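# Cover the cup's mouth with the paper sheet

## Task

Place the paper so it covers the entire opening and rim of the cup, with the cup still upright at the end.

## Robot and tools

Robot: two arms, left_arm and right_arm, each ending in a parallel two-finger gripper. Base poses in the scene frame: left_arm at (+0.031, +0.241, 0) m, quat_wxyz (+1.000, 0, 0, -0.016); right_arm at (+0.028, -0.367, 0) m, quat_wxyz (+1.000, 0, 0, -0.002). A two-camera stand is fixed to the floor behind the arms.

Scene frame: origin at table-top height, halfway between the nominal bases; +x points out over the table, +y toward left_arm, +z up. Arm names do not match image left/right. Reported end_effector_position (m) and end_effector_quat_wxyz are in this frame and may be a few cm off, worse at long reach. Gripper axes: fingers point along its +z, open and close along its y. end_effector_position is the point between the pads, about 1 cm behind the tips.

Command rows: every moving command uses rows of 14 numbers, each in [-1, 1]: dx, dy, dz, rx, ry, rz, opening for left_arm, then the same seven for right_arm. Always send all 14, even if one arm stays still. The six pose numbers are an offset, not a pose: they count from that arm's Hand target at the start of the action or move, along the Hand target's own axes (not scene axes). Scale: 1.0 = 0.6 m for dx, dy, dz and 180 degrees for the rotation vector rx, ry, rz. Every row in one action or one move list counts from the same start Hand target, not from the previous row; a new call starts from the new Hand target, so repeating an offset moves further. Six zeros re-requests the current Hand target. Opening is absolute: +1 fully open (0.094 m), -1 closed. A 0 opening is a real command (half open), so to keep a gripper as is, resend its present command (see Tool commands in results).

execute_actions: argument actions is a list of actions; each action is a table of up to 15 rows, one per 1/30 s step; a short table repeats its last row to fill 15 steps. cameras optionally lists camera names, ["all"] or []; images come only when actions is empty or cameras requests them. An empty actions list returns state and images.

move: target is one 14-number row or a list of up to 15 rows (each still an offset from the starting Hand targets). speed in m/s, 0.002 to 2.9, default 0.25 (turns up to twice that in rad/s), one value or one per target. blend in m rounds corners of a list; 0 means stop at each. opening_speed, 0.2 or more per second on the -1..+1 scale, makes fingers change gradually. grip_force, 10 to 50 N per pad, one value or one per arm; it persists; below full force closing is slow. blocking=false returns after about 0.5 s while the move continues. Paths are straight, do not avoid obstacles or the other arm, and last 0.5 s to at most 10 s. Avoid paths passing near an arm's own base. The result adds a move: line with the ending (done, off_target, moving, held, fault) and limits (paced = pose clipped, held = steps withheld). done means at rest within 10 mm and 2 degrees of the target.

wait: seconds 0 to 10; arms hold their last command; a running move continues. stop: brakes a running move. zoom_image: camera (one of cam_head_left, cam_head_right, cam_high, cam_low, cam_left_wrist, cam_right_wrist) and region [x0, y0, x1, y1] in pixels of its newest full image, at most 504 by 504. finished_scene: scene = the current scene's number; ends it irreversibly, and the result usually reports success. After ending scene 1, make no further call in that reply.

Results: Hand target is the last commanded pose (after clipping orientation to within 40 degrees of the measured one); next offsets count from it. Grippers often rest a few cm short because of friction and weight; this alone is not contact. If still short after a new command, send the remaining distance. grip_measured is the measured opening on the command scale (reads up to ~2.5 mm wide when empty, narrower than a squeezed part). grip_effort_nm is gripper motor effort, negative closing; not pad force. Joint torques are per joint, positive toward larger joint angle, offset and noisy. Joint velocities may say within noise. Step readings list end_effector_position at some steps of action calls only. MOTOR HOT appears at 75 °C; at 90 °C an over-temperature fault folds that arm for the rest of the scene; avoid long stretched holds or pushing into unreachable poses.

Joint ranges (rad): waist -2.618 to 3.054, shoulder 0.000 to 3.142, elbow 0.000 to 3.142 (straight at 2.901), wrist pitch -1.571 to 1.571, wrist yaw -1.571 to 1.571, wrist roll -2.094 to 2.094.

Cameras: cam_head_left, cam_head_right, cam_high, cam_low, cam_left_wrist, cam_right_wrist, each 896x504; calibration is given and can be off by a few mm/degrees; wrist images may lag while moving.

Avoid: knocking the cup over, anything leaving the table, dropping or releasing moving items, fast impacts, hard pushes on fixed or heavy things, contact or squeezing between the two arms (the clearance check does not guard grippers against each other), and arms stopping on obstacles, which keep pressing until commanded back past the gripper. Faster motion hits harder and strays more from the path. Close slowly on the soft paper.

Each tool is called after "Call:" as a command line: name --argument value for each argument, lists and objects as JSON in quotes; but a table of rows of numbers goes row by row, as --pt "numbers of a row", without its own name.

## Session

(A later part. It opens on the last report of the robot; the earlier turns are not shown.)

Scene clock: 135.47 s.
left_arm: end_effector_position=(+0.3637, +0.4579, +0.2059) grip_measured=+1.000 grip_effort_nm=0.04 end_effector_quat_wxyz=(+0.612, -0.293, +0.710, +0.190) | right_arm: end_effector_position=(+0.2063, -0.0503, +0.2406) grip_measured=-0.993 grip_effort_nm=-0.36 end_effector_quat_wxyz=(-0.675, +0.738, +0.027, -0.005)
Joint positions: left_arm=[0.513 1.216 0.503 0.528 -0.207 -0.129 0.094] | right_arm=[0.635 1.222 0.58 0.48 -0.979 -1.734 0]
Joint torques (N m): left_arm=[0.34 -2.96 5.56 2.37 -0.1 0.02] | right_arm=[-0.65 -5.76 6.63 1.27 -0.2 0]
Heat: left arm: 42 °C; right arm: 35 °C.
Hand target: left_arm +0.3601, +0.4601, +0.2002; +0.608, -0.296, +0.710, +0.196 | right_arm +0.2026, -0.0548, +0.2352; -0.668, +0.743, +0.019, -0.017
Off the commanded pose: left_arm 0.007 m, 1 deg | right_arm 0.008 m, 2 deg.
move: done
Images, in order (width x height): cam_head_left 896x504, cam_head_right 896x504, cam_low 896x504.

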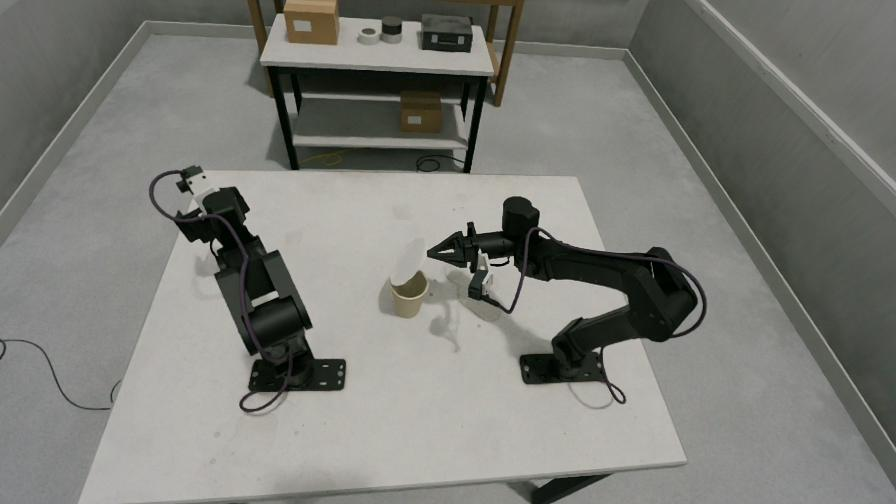

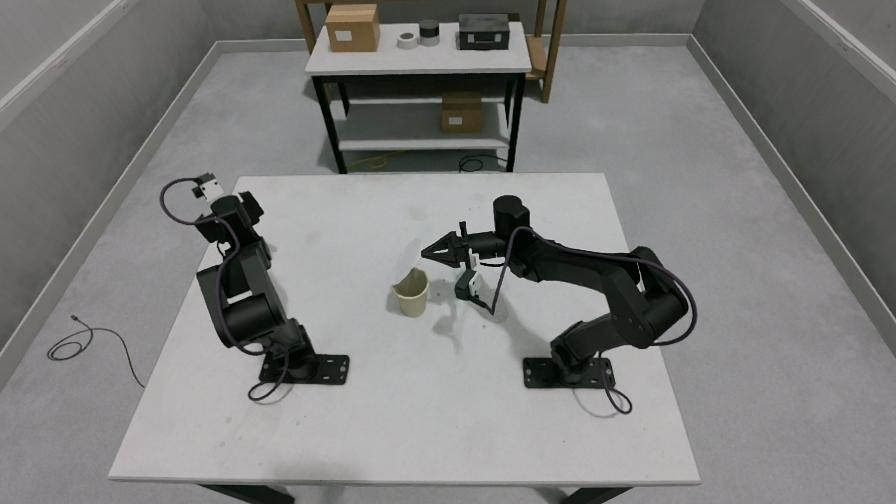

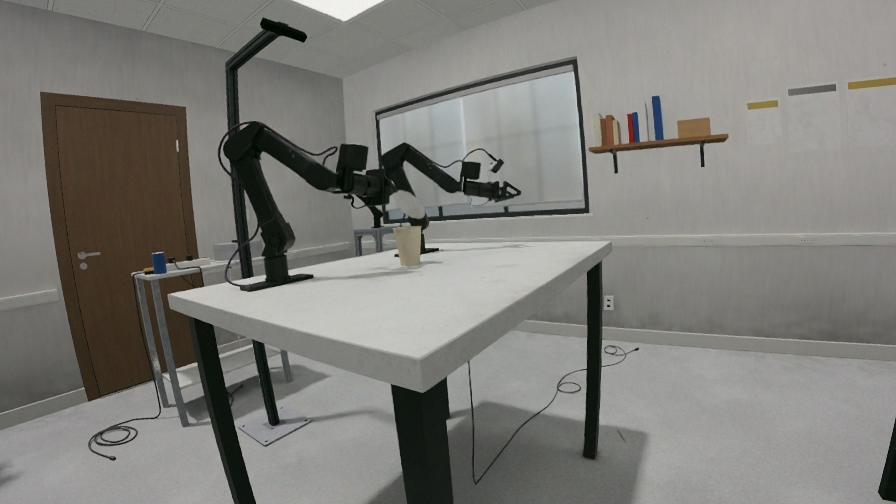

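Call:
move --target '[0, 0, 0, 0, 0, 0, 1, -0.0072, 0.0257, 0.0272, 0, 0, 0, -1]' --speed 0.06 --cameras '["cam_head_left", "cam_head_right", "cam_low", "cam_right_wrist"]'

Call:
zoom_image --camera "cam_head_left" --region '[330, 190, 490, 330]'

Call:
zoom_image --camera "cam_head_right" --region '[330, 190, 490, 330]'

Call:
zoom_image --camera "cam_low" --region '[350, 160, 490, 280]'

Scene clock: 175.60 s.
left_arm: end_effector_position=(+0.3637, +0.4579, +0.2059) grip_measured=+1.000 grip_effort_nm=0.04 end_effector_quat_wxyz=(+0.612, -0.293, +0.710, +0.190) | right_arm: end_effector_position=(+0.2001, -0.0412, +0.2262) grip_measured=-0.993 grip_effort_nm=-0.36 end_effector_quat_wxyz=(-0.673, +0.739, +0.028, -0.004)
Joint positions: left_arm=[0.513 1.216 0.503 0.528 -0.207 -0.129 0.094] | right_arm=[0.682 1.257 0.541 0.557 -0.931 -1.73 0]
Joint torques (N m): left_arm=[0.36 -2.99 5.52 2.35 -0.11 0.01] | right_arm=[0.75 -3.55 6.48 1.79 -0.09 0.17]
Heat: left arm: 45 °C; right arm: 35 °C.
Hand target: left_arm +0.3601, +0.4601, +0.2002; +0.608, -0.296, +0.710, +0.196 | right_arm +0.1976, -0.0405, +0.2181; -0.668, +0.743, +0.019, -0.017
Off the commanded pose: left_arm 0.007 m, 1 deg | right_arm 0.009 m, 2 deg.
move: done
camera_calibration:
cam_right_wrist: T_world_to_cam=[[0.0875062, 0.122793, 0.988567, -0.230617], [0.846085, -0.532977, -0.00869107, -0.149113], [0.525816, 0.837172, -0.150532, 0.0718516], [0, 0, 0, 1]] pos_world=[0.108562, -0.111308, 0.237501]
Images, in order (width x height): cam_head_left 896x504, cam_head_right 896x504, cam_low 896x504, cam_right_wrist 896x504.

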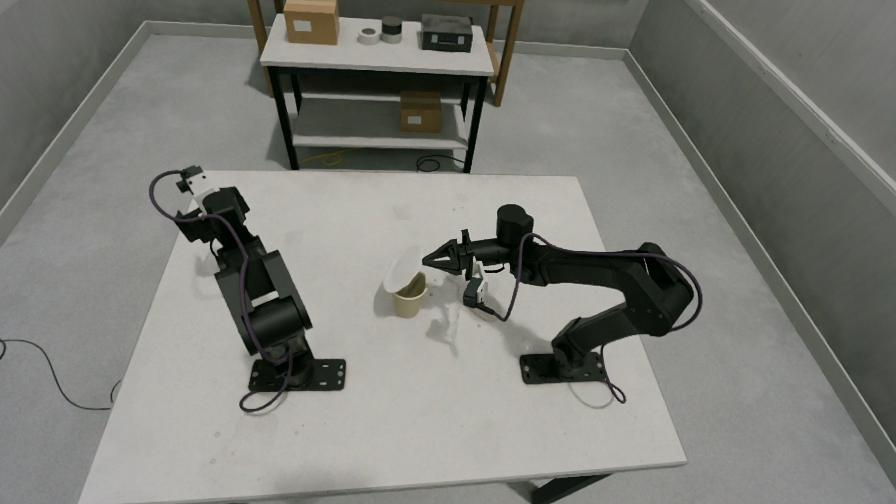

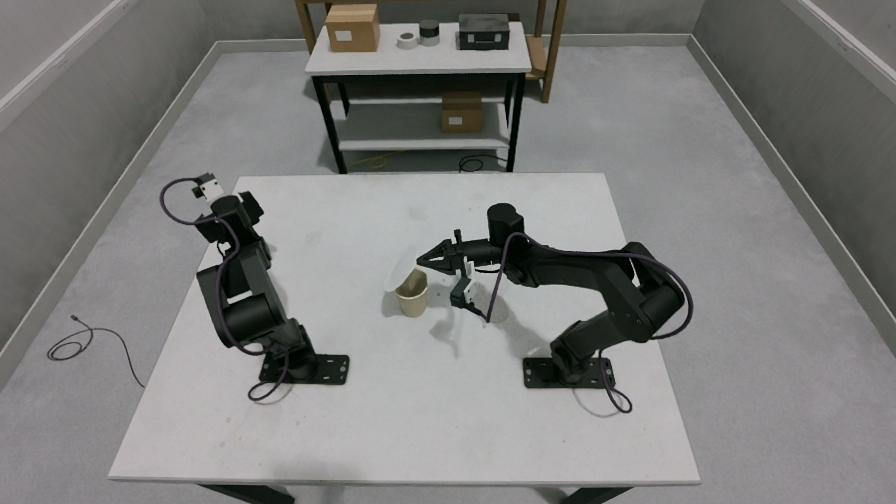

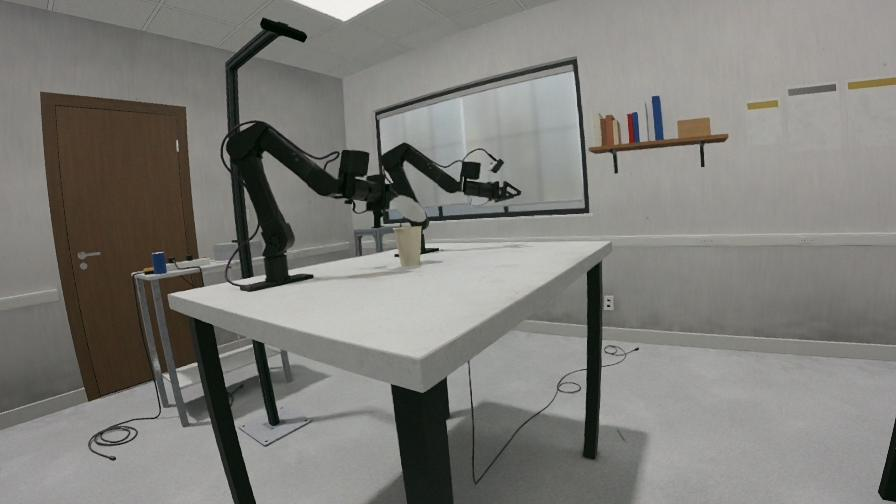

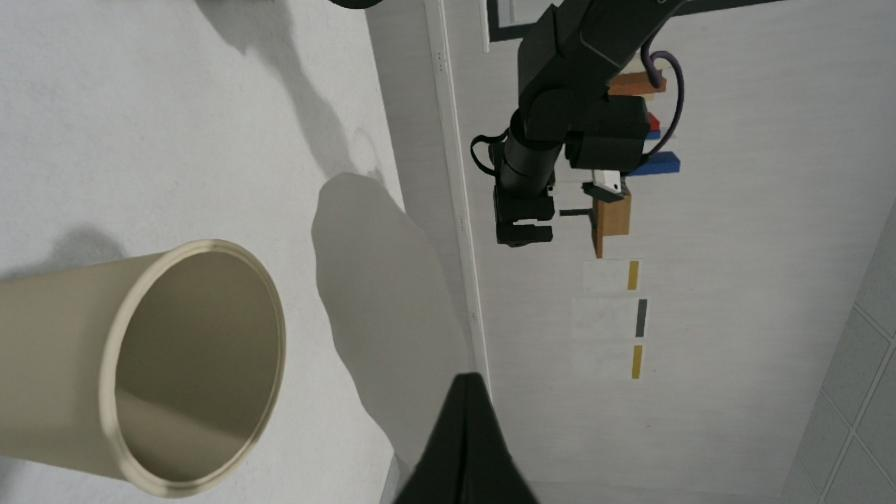

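Scaled by 3.150 from the camera's 896x504 image, which has a finer 1280x720 frame.

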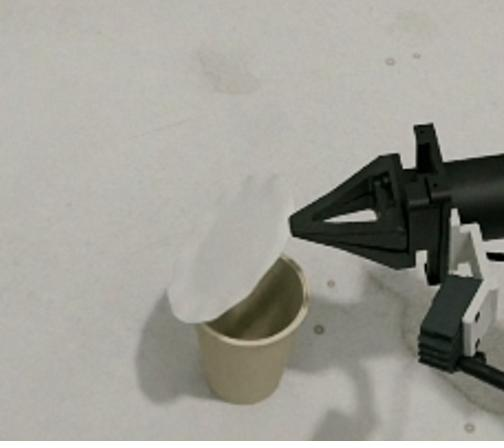

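Scaled by 3.150 from the camera's 896x504 image, which has a finer 1280x720 frame.

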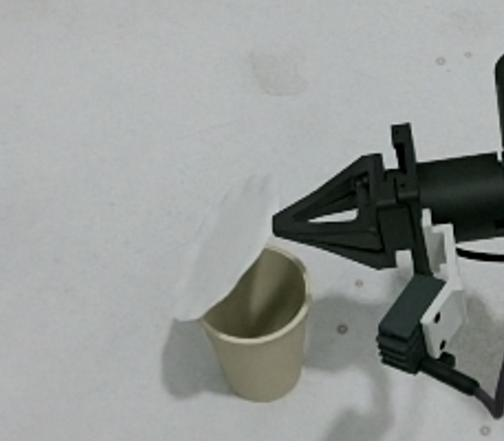

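Scaled by 3.600 from the camera's 896x504 image, which has a finer 1280x720 frame.

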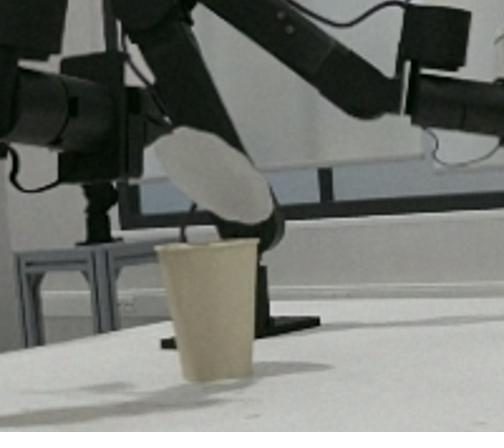

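Call:
move --target '[0, 0, 0, 0, 0, 0, 1, 0.0034, 0.0351, 0.0157, 0, 0, 0, -1]' --speed 0.06 --cameras '["cam_head_left", "cam_head_right", "cam_low", "cam_right_wrist"]'

Call:
zoom_image --camera "cam_head_left" --region '[330, 190, 490, 330]'

Call:
zoom_image --camera "cam_low" --region '[350, 160, 490, 280]'

Scene clock: 200.33 s.
left_arm: end_effector_position=(+0.3637, +0.4579, +0.2059) grip_measured=+1.000 grip_effort_nm=0.04 end_effector_quat_wxyz=(+0.612, -0.293, +0.710, +0.190) | right_arm: end_effector_position=(+0.2024, -0.0338, +0.2044) grip_measured=-0.993 grip_effort_nm=-0.36 end_effector_quat_wxyz=(-0.673, +0.739, +0.028, -0.004)
Joint positions: left_arm=[0.513 1.216 0.503 0.528 -0.207 -0.129 0.094] | right_arm=[0.701 1.349 0.501 0.696 -0.913 -1.725 0]
Joint torques (N m): left_arm=[0.39 -2.95 5.52 2.34 -0.1 0.03] | right_arm=[0.83 -4.01 6.12 1.77 -0.08 0.16]
Heat: left arm: 47 °C; right arm: 35 °C.
Hand target: left_arm +0.3601, +0.4601, +0.2002; +0.608, -0.296, +0.710, +0.196 | right_arm +0.1992, -0.0332, +0.1962; -0.669, +0.743, +0.019, -0.017
Off the commanded pose: left_arm 0.007 m, 1 deg | right_arm 0.009 m, 2 deg.
move: done
camera_calibration:
cam_right_wrist: T_world_to_cam=[[0.0869255, 0.12187, 0.988732, -0.210142], [0.845739, -0.533528, -0.00859214, -0.147265], [0.526469, 0.836956, -0.149447, 0.0608759], [0, 0, 0, 1]] pos_world=[0.110765, -0.10391, 0.215607]
Images, in order (width x height): cam_head_left 896x504, cam_head_right 896x504, cam_low 896x504, cam_right_wrist 896x504.

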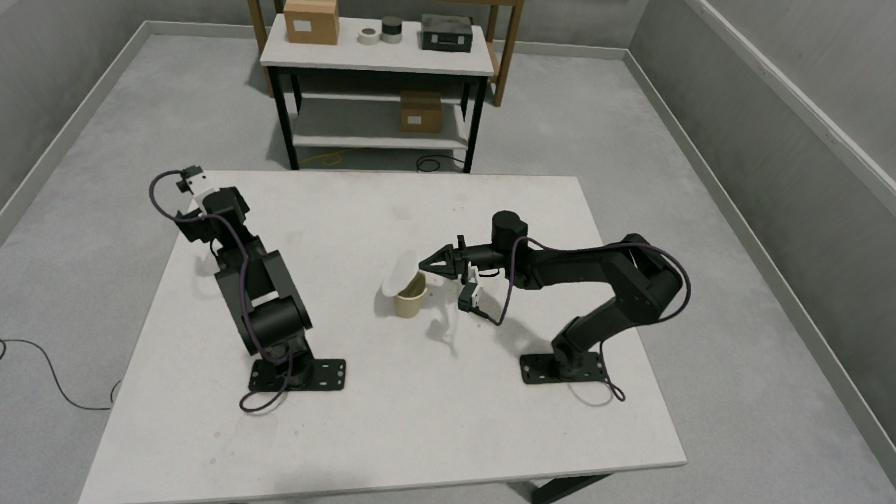

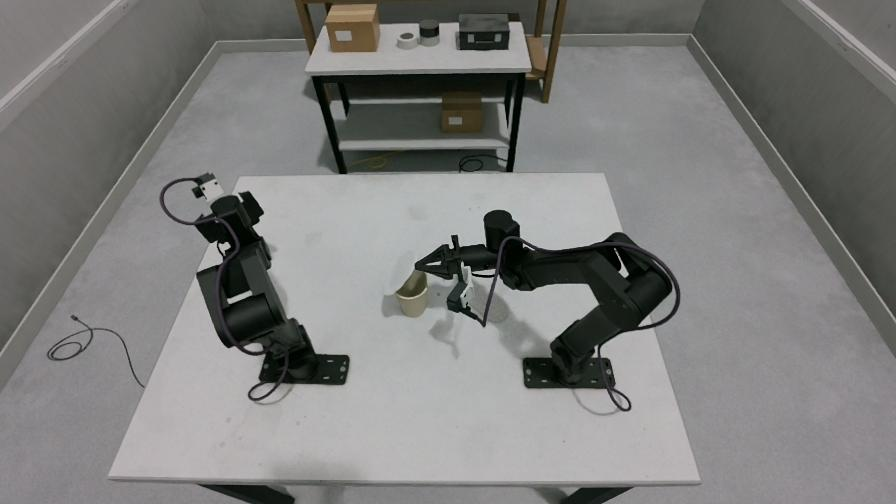

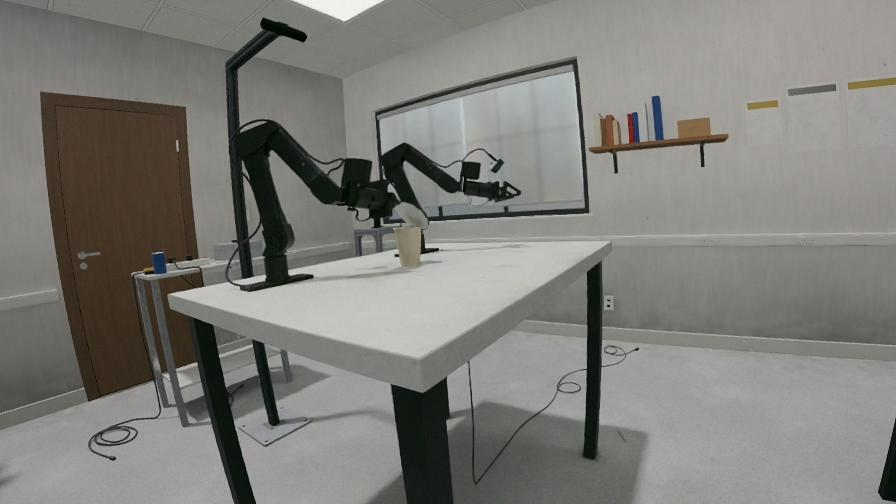

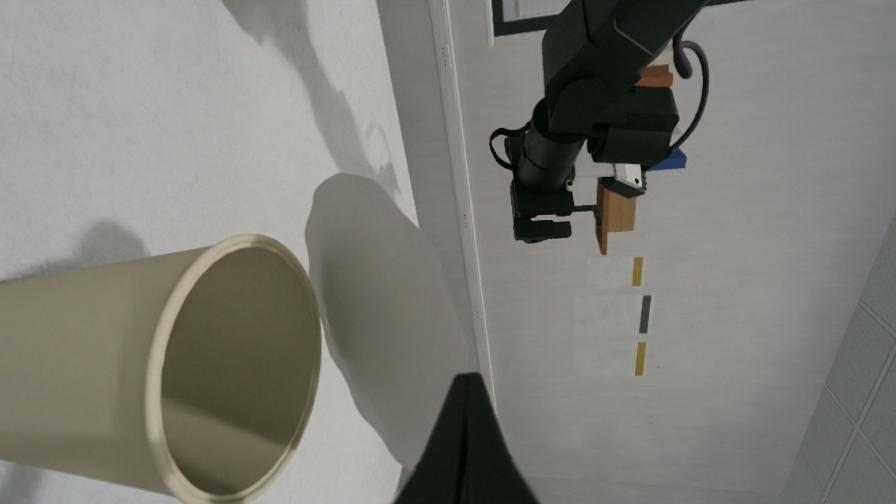

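Scaled by 3.150 from the camera's 896x504 image, which has a finer 1280x720 frame.

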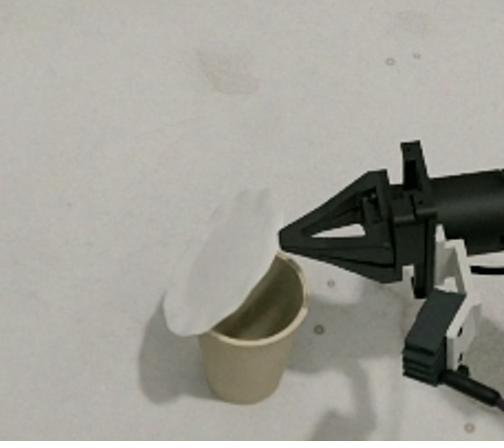

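Scaled by 3.600 from the camera's 896x504 image, which has a finer 1280x720 frame.

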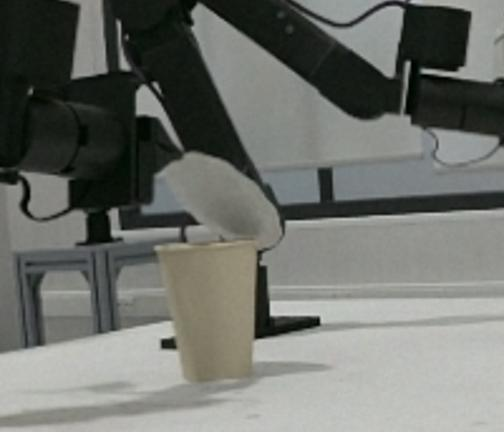

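Call:
move --target '[0, 0, 0, 0, 0, 0, 1, -0.0092, 0.062, -0.0238, 0, 0, 0, -1]' --speed 0.05 --cameras '["cam_head_left", "cam_head_right", "cam_low", "cam_right_wrist"]'

Call:
zoom_image --camera "cam_head_left" --region '[330, 190, 490, 330]'

Call:
zoom_image --camera "cam_low" --region '[350, 160, 490, 280]'

Scene clock: 213.90 s.
left_arm: end_effector_position=(+0.3637, +0.4579, +0.2059) grip_measured=+1.000 grip_effort_nm=0.04 end_effector_quat_wxyz=(+0.612, -0.293, +0.710, +0.190) | right_arm: end_effector_position=(+0.1957, -0.0489, +0.1682) grip_measured=-0.993 grip_effort_nm=-0.36 end_effector_quat_wxyz=(-0.673, +0.739, +0.026, -0.007)
Joint positions: left_arm=[0.513 1.216 0.503 0.528 -0.207 -0.129 0.094] | right_arm=[0.667 1.423 0.371 0.889 -0.947 -1.728 0]
Joint torques (N m): left_arm=[0.32 -3 5.55 2.34 -0.11 0.03] | right_arm=[-0.72 -3.74 5.42 1.75 -0.21 0.04]
Heat: left arm: 47 °C; right arm: 36 °C.
Hand target: left_arm +0.3601, +0.4601, +0.2002; +0.608, -0.296, +0.710, +0.196 | right_arm +0.1946, -0.0516, +0.1606; -0.668, +0.743, +0.019, -0.017
Off the commanded pose: left_arm 0.007 m, 1 deg | right_arm 0.008 m, 2 deg.
move: done
camera_calibration:
cam_right_wrist: T_world_to_cam=[[0.0951606, 0.123899, 0.987721, -0.173215], [0.846192, -0.532675, -0.0147068, -0.149017], [0.524313, 0.837201, -0.155532, 0.0730893], [0, 0, 0, 1]] pos_world=[0.104258, -0.119107, 0.180265]
Images, in order (width x height): cam_head_left 896x504, cam_head_right 896x504, cam_low 896x504, cam_right_wrist 896x504.

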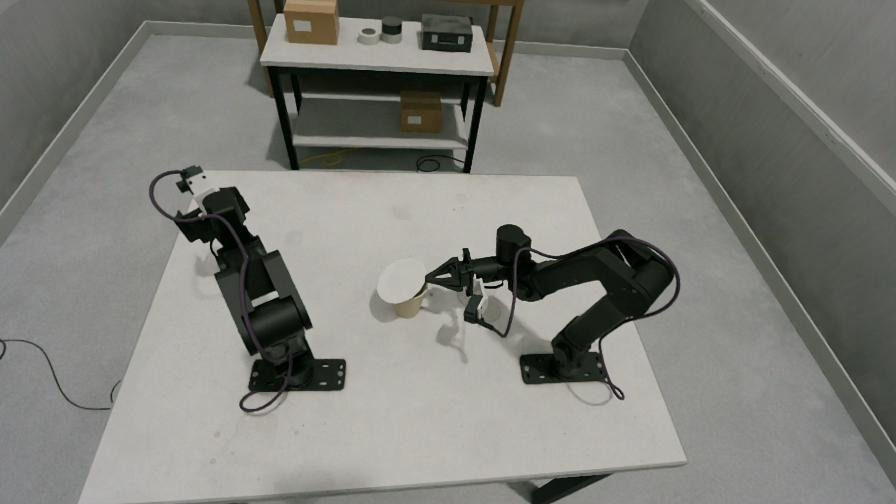

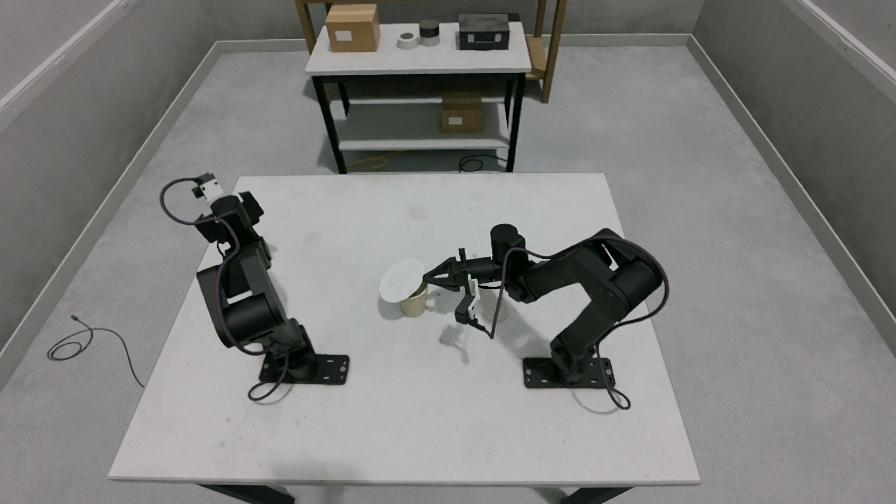

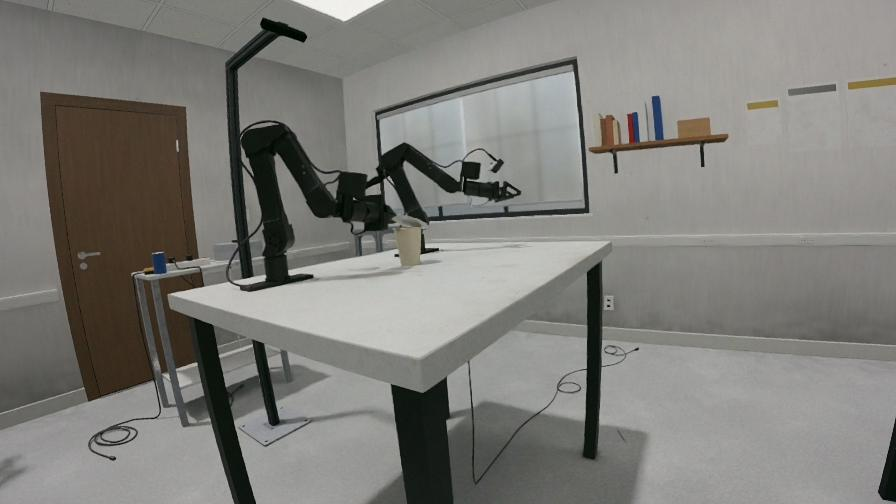

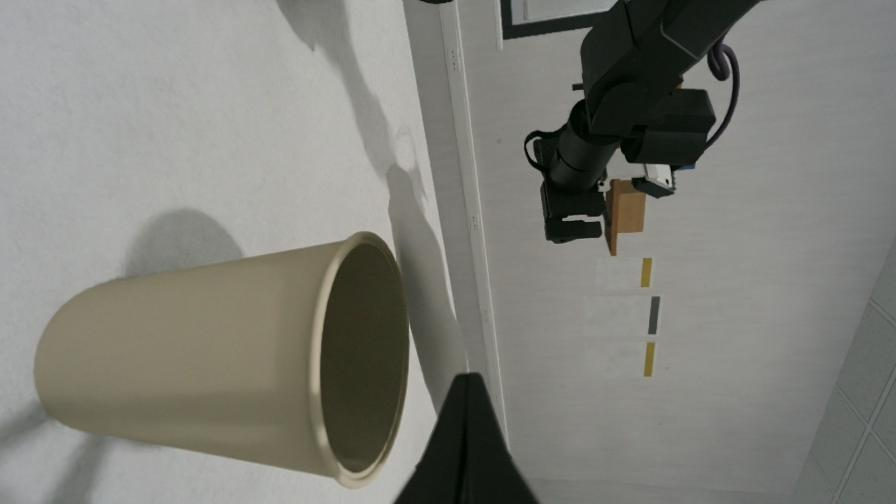

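Scaled by 3.150 from the camera's 896x504 image, which has a finer 1280x720 frame.

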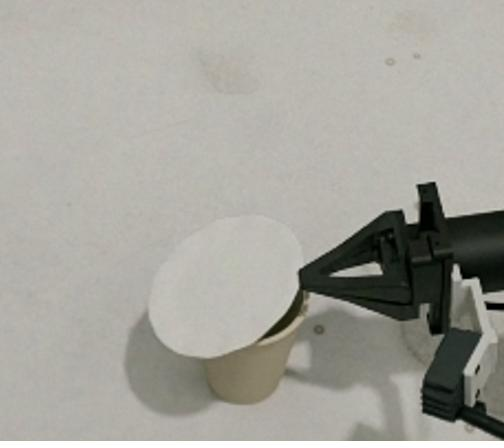

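Scaled by 3.600 from the camera's 896x504 image, which has a finer 1280x720 frame.

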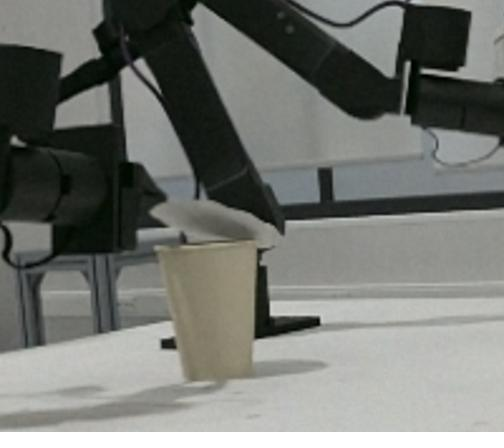

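Call:
move --target '[0, 0, 0, 0, 0, 0, 1, -0.0025, 0.048, -0.0267, 0, 0, 0, -1]' --speed 0.05 --cameras '["cam_head_left", "cam_head_right", "cam_low", "cam_right_wrist"]'

Call:
zoom_image --camera "cam_head_left" --region '[330, 190, 490, 330]'

Call:
zoom_image --camera "cam_head_right" --region '[330, 190, 490, 330]'

Call:
zoom_image --camera "cam_low" --region '[360, 180, 460, 280]'

Scene clock: 224.80 s.
left_arm: end_effector_position=(+0.3637, +0.4579, +0.2059) grip_measured=+1.000 grip_effort_nm=0.04 end_effector_quat_wxyz=(+0.612, -0.293, +0.710, +0.190) | right_arm: end_effector_position=(+0.1961, -0.0678, +0.1409) grip_measured=-0.993 grip_effort_nm=-0.36 end_effector_quat_wxyz=(-0.673, +0.740, +0.026, -0.006)
Joint positions: left_arm=[0.513 1.216 0.503 0.528 -0.207 -0.129 0.094] | right_arm=[0.597 1.519 0.284 1.053 -1.015 -1.752 0]
Joint torques (N m): left_arm=[0.36 -2.97 5.57 2.34 -0.11 0.02] | right_arm=[-0.69 -3.64 4.64 1.72 -0.23 0.03]
Heat: left arm: 48 °C; right arm: 36 °C.
Hand target: left_arm +0.3601, +0.4601, +0.2002; +0.608, -0.296, +0.710, +0.196 | right_arm +0.1942, -0.0707, +0.1338; -0.669, +0.743, +0.019, -0.017
Off the commanded pose: left_arm 0.007 m, 1 deg | right_arm 0.008 m, 2 deg.
move: done
camera_calibration:
cam_right_wrist: T_world_to_cam=[[0.0930431, 0.124152, 0.987891, -0.14353], [0.845676, -0.533548, -0.012596, -0.160084], [0.525524, 0.836608, -0.154635, 0.0840511], [0, 0, 0, 1]] pos_world=[0.104563, -0.137911, 0.152773]
Images, in order (width x height): cam_head_left 896x504, cam_head_right 896x504, cam_low 896x504, cam_right_wrist 896x504.

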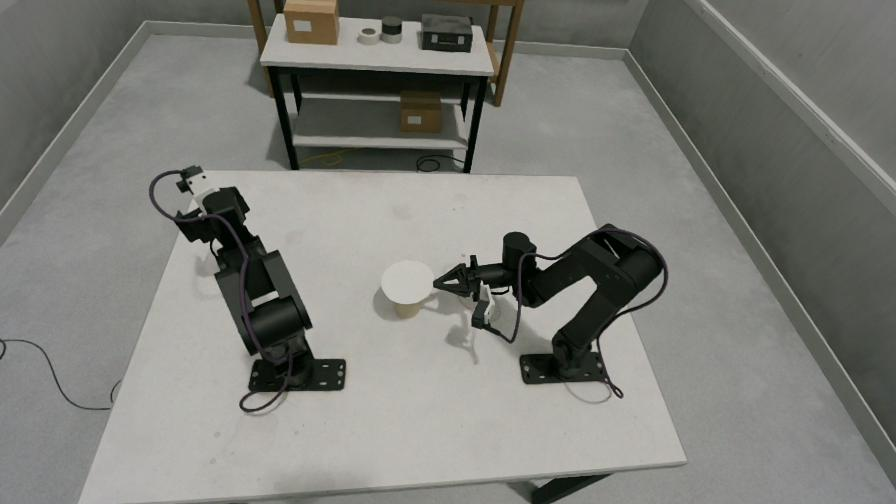

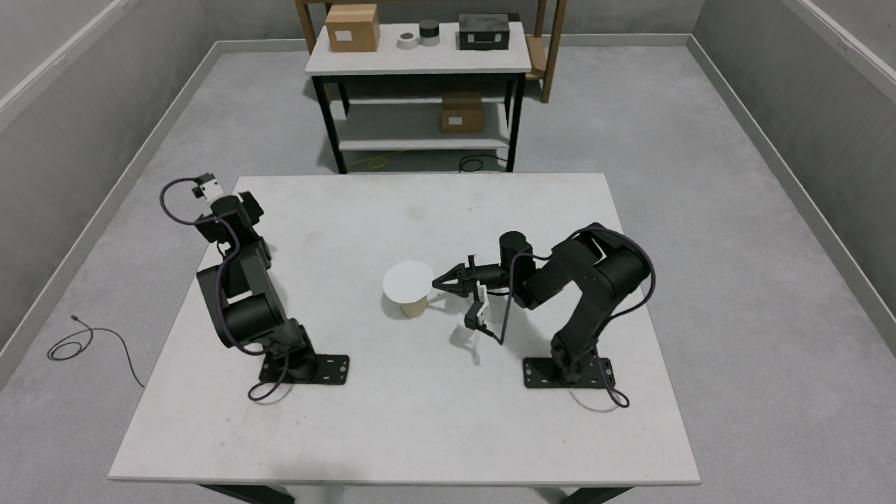

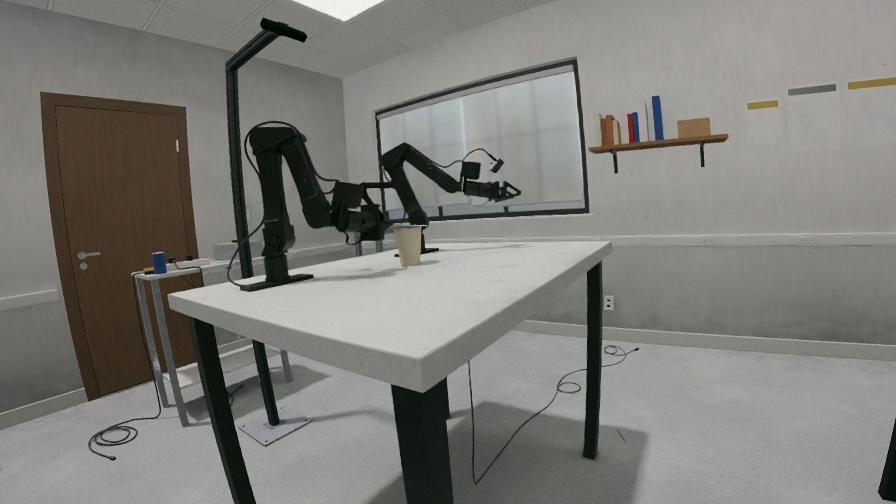

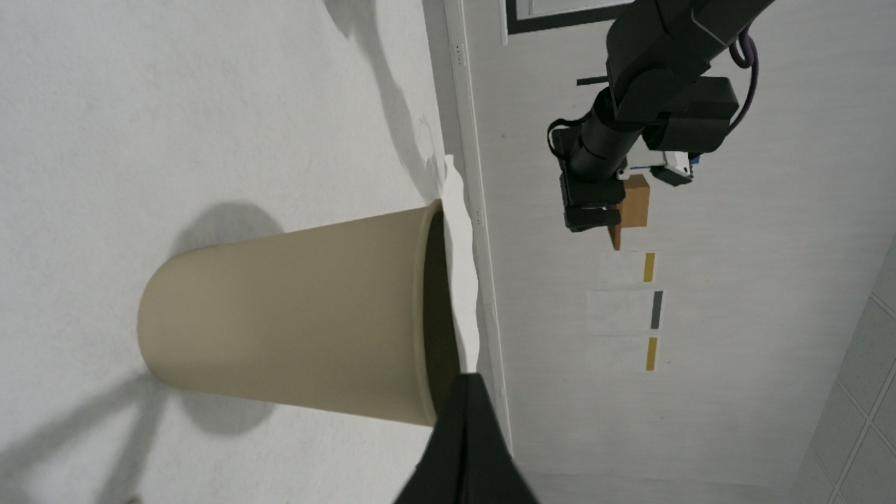

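Scaled by 3.150 from the camera's 896x504 image, which has a finer 1280x720 frame.

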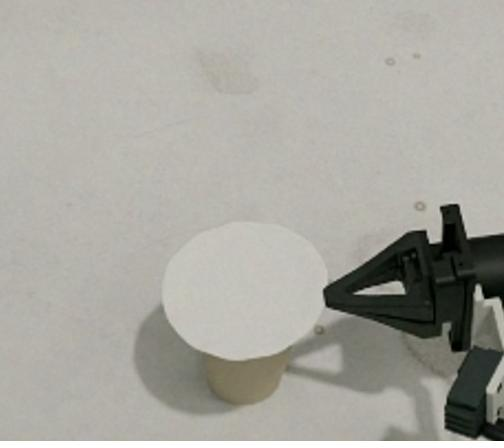

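Scaled by 3.150 from the camera's 896x504 image, which has a finer 1280x720 frame.

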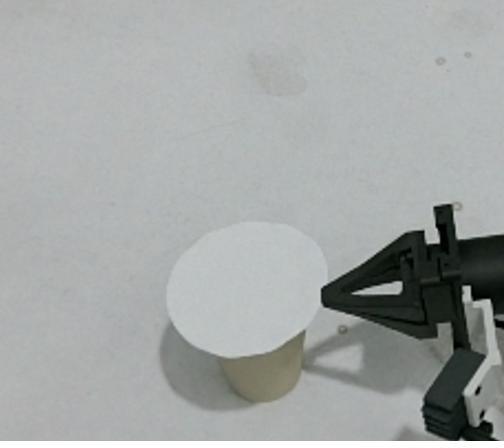

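Scaled by 5.040 from the camera's 896x504 image, which has a finer 1280x720 frame.

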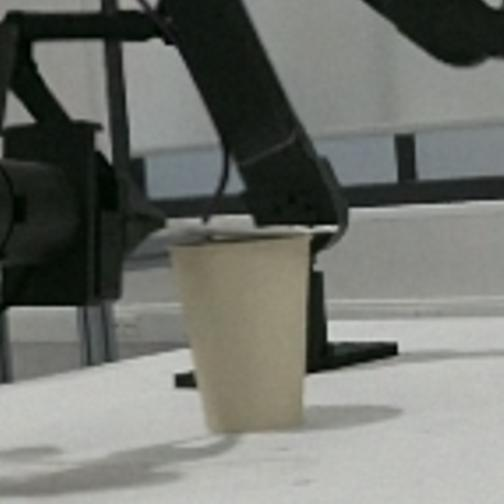

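Call:
move --target '[0, 0, 0, 0, 0, 0, 1, 0, 0.0108, 0.0011, 0, 0, 0, -1]' --speed 0.04 --cameras '["cam_low", "cam_right_wrist"]'

Call:
zoom_image --camera "cam_low" --region '[360, 180, 460, 280]'

Scene clock: 233.77 s.
left_arm: end_effector_position=(+0.3637, +0.4579, +0.2059) grip_measured=+1.000 grip_effort_nm=0.04 end_effector_quat_wxyz=(+0.612, -0.293, +0.710, +0.190) | right_arm: end_effector_position=(+0.1962, -0.0677, +0.1342) grip_measured=-0.993 grip_effort_nm=-0.36 end_effector_quat_wxyz=(-0.673, +0.740, +0.027, -0.006)
Joint positions: left_arm=[0.513 1.216 0.503 0.528 -0.207 -0.129 0.094] | right_arm=[0.597 1.563 0.275 1.105 -1.016 -1.752 0]
Joint torques (N m): left_arm=[0.4 -2.96 5.5 2.35 -0.11 0.03] | right_arm=[-0.68 -3.85 4.36 1.66 -0.22 0.03]
Heat: left arm: 48 °C; right arm: 36 °C.
Hand target: left_arm +0.3601, +0.4601, +0.2002; +0.608, -0.296, +0.710, +0.196 | right_arm +0.1942, -0.0707, +0.1272; -0.668, +0.743, +0.019, -0.017
Off the commanded pose: left_arm 0.007 m, 1 deg | right_arm 0.008 m, 2 deg.
move: done
camera_calibration:
cam_right_wrist: T_world_to_cam=[[0.0929658, 0.124319, 0.987878, -0.136887], [0.845879, -0.533229, -0.0124986, -0.160243], [0.525211, 0.836787, -0.154731, 0.0830334], [0, 0, 0, 1]] pos_world=[0.104662, -0.13791, 0.146072]
Images, in order (width x height): cam_low 896x504, cam_right_wrist 896x504.

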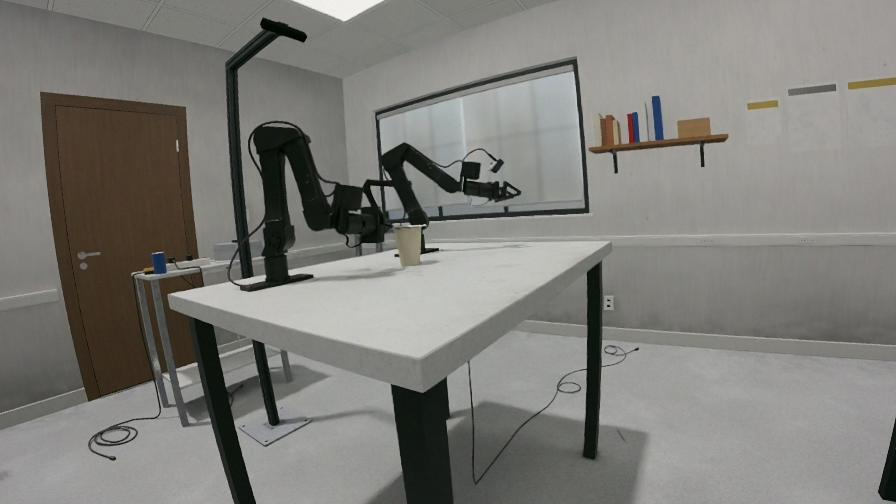

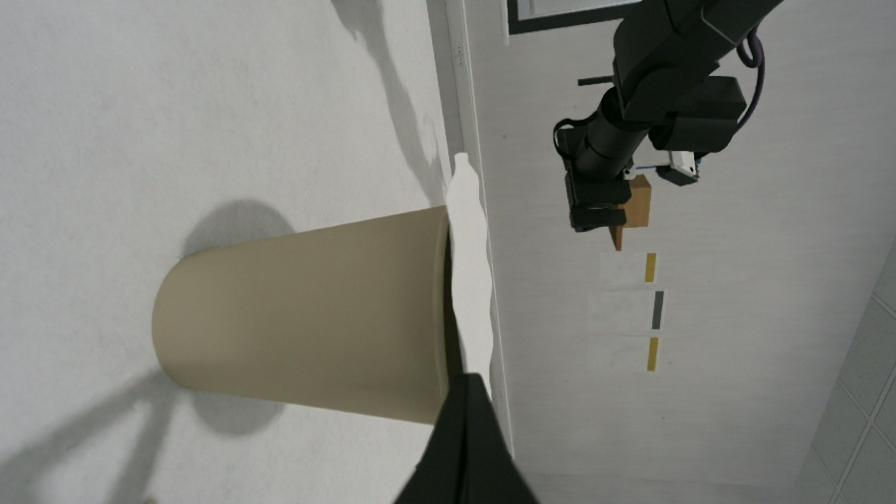

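Scaled by 5.040 from the camera's 896x504 image, which has a finer 1280x720 frame.

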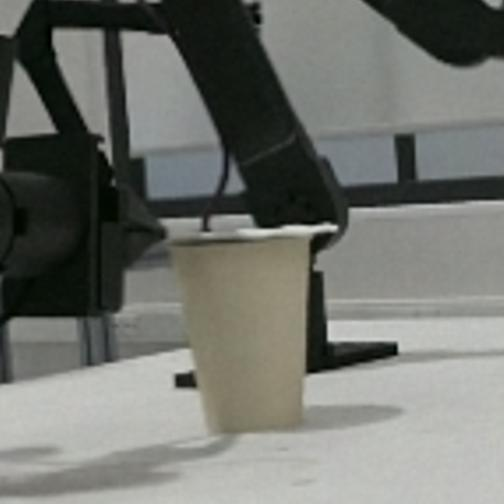

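Call:
move --target '[0, 0, 0, 0, 0, 0, 1, 0, 0, 0, 0, 0, 0, -0.3]' --speed 0.04 --opening_speed 0.4 --cameras '["cam_head_left", "cam_low", "cam_right_wrist"]'

Call:
zoom_image --camera "cam_head_left" --region '[330, 190, 490, 330]'

Call:
zoom_image --camera "cam_low" --region '[360, 180, 460, 280]'

Scene clock: 239.23 s.
left_arm: end_effector_position=(+0.3637, +0.4579, +0.2059) grip_measured=+1.000 grip_effort_nm=0.04 end_effector_quat_wxyz=(+0.612, -0.293, +0.710, +0.190) | right_arm: end_effector_position=(+0.1962, -0.0677, +0.1344) grip_measured=-0.302 grip_effort_nm=0.09 end_effector_quat_wxyz=(-0.673, +0.739, +0.027, -0.006)
Joint positions: left_arm=[0.513 1.216 0.503 0.528 -0.207 -0.129 0.094] | right_arm=[0.597 1.563 0.275 1.106 -1.016 -1.752 0.033]
Joint torques (N m): left_arm=[0.4 -2.97 5.53 2.35 -0.11 0.03] | right_arm=[-0.69 -3.84 4.36 1.69 -0.22 0.04]
Heat: left arm: 48 °C; right arm: 37 °C.
Hand target: left_arm +0.3601, +0.4601, +0.2002; +0.608, -0.296, +0.710, +0.196 | right_arm +0.1942, -0.0707, +0.1272; -0.668, +0.743, +0.019, -0.017
Off the commanded pose: left_arm 0.007 m, 1 deg | right_arm 0.008 m, 2 deg.
move: done
camera_calibration:
cam_right_wrist: T_world_to_cam=[[0.0920172, 0.123739, 0.988039, -0.136996], [0.845914, -0.533185, -0.0120067, -0.160311], [0.525322, 0.836901, -0.153734, 0.0829079], [0, 0, 0, 1]] pos_world=[0.104662, -0.137909, 0.146178]
Images, in order (width x height): cam_head_left 896x504, cam_low 896x504, cam_right_wrist 896x504.

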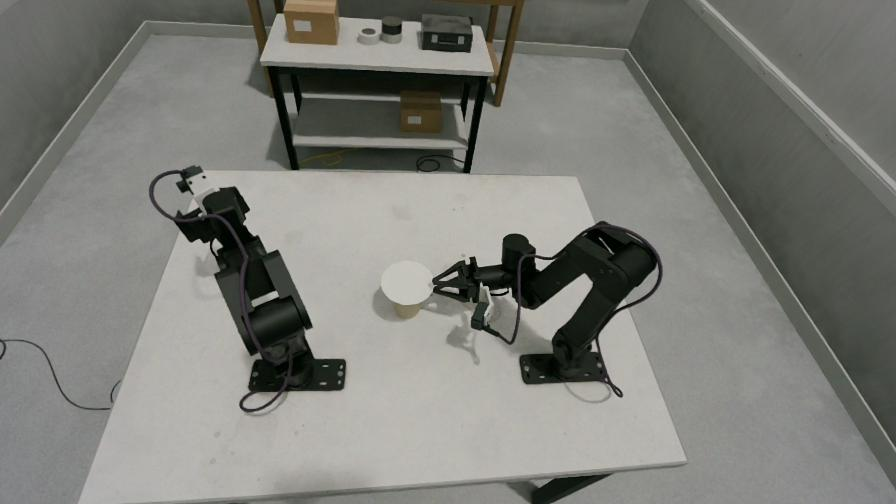

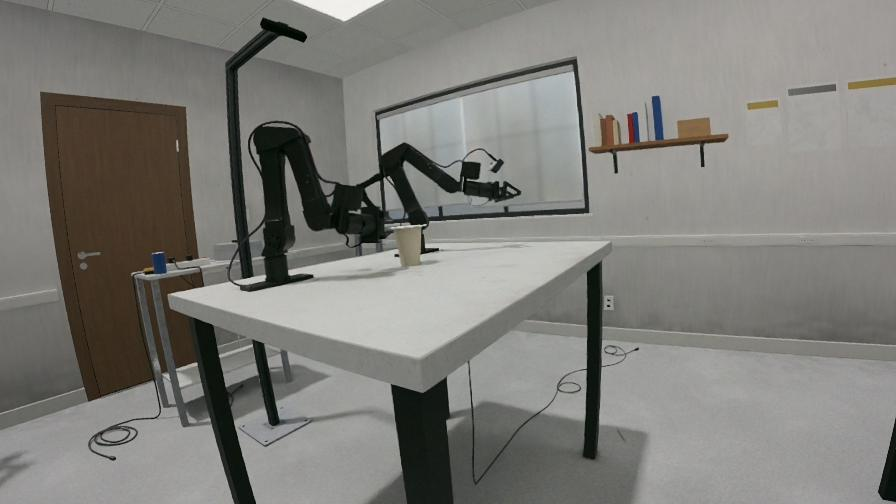

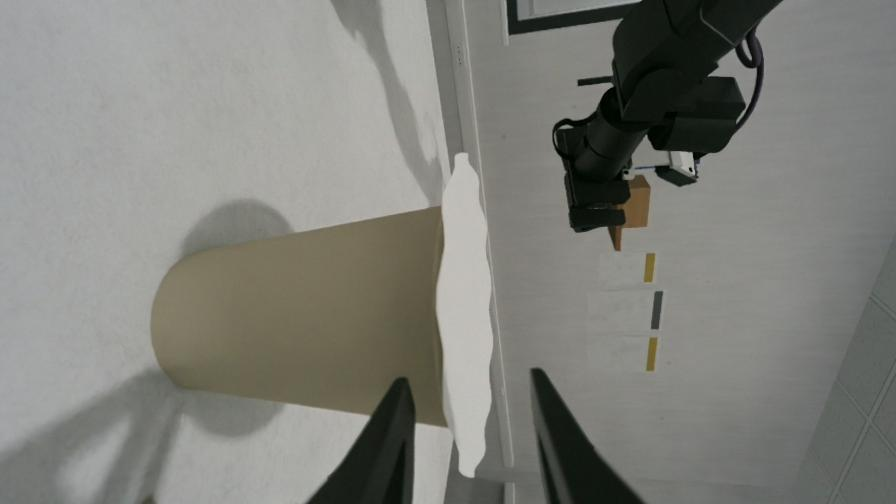

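Scaled by 3.150 from the camera's 896x504 image, which has a finer 1280x720 frame.

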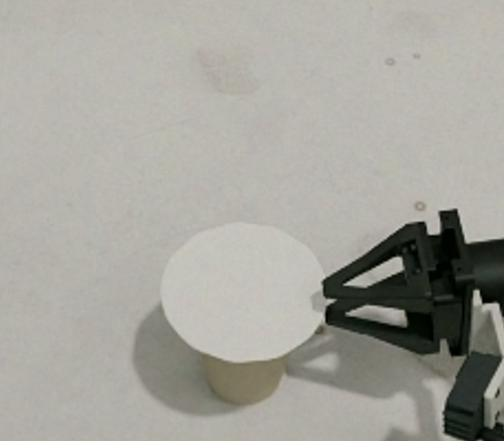

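Scaled by 5.040 from the camera's 896x504 image, which has a finer 1280x720 frame.

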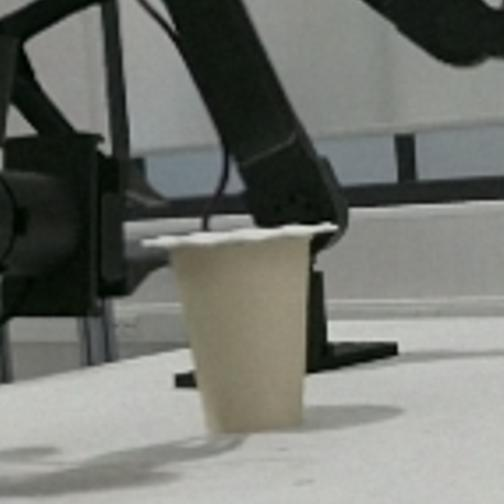

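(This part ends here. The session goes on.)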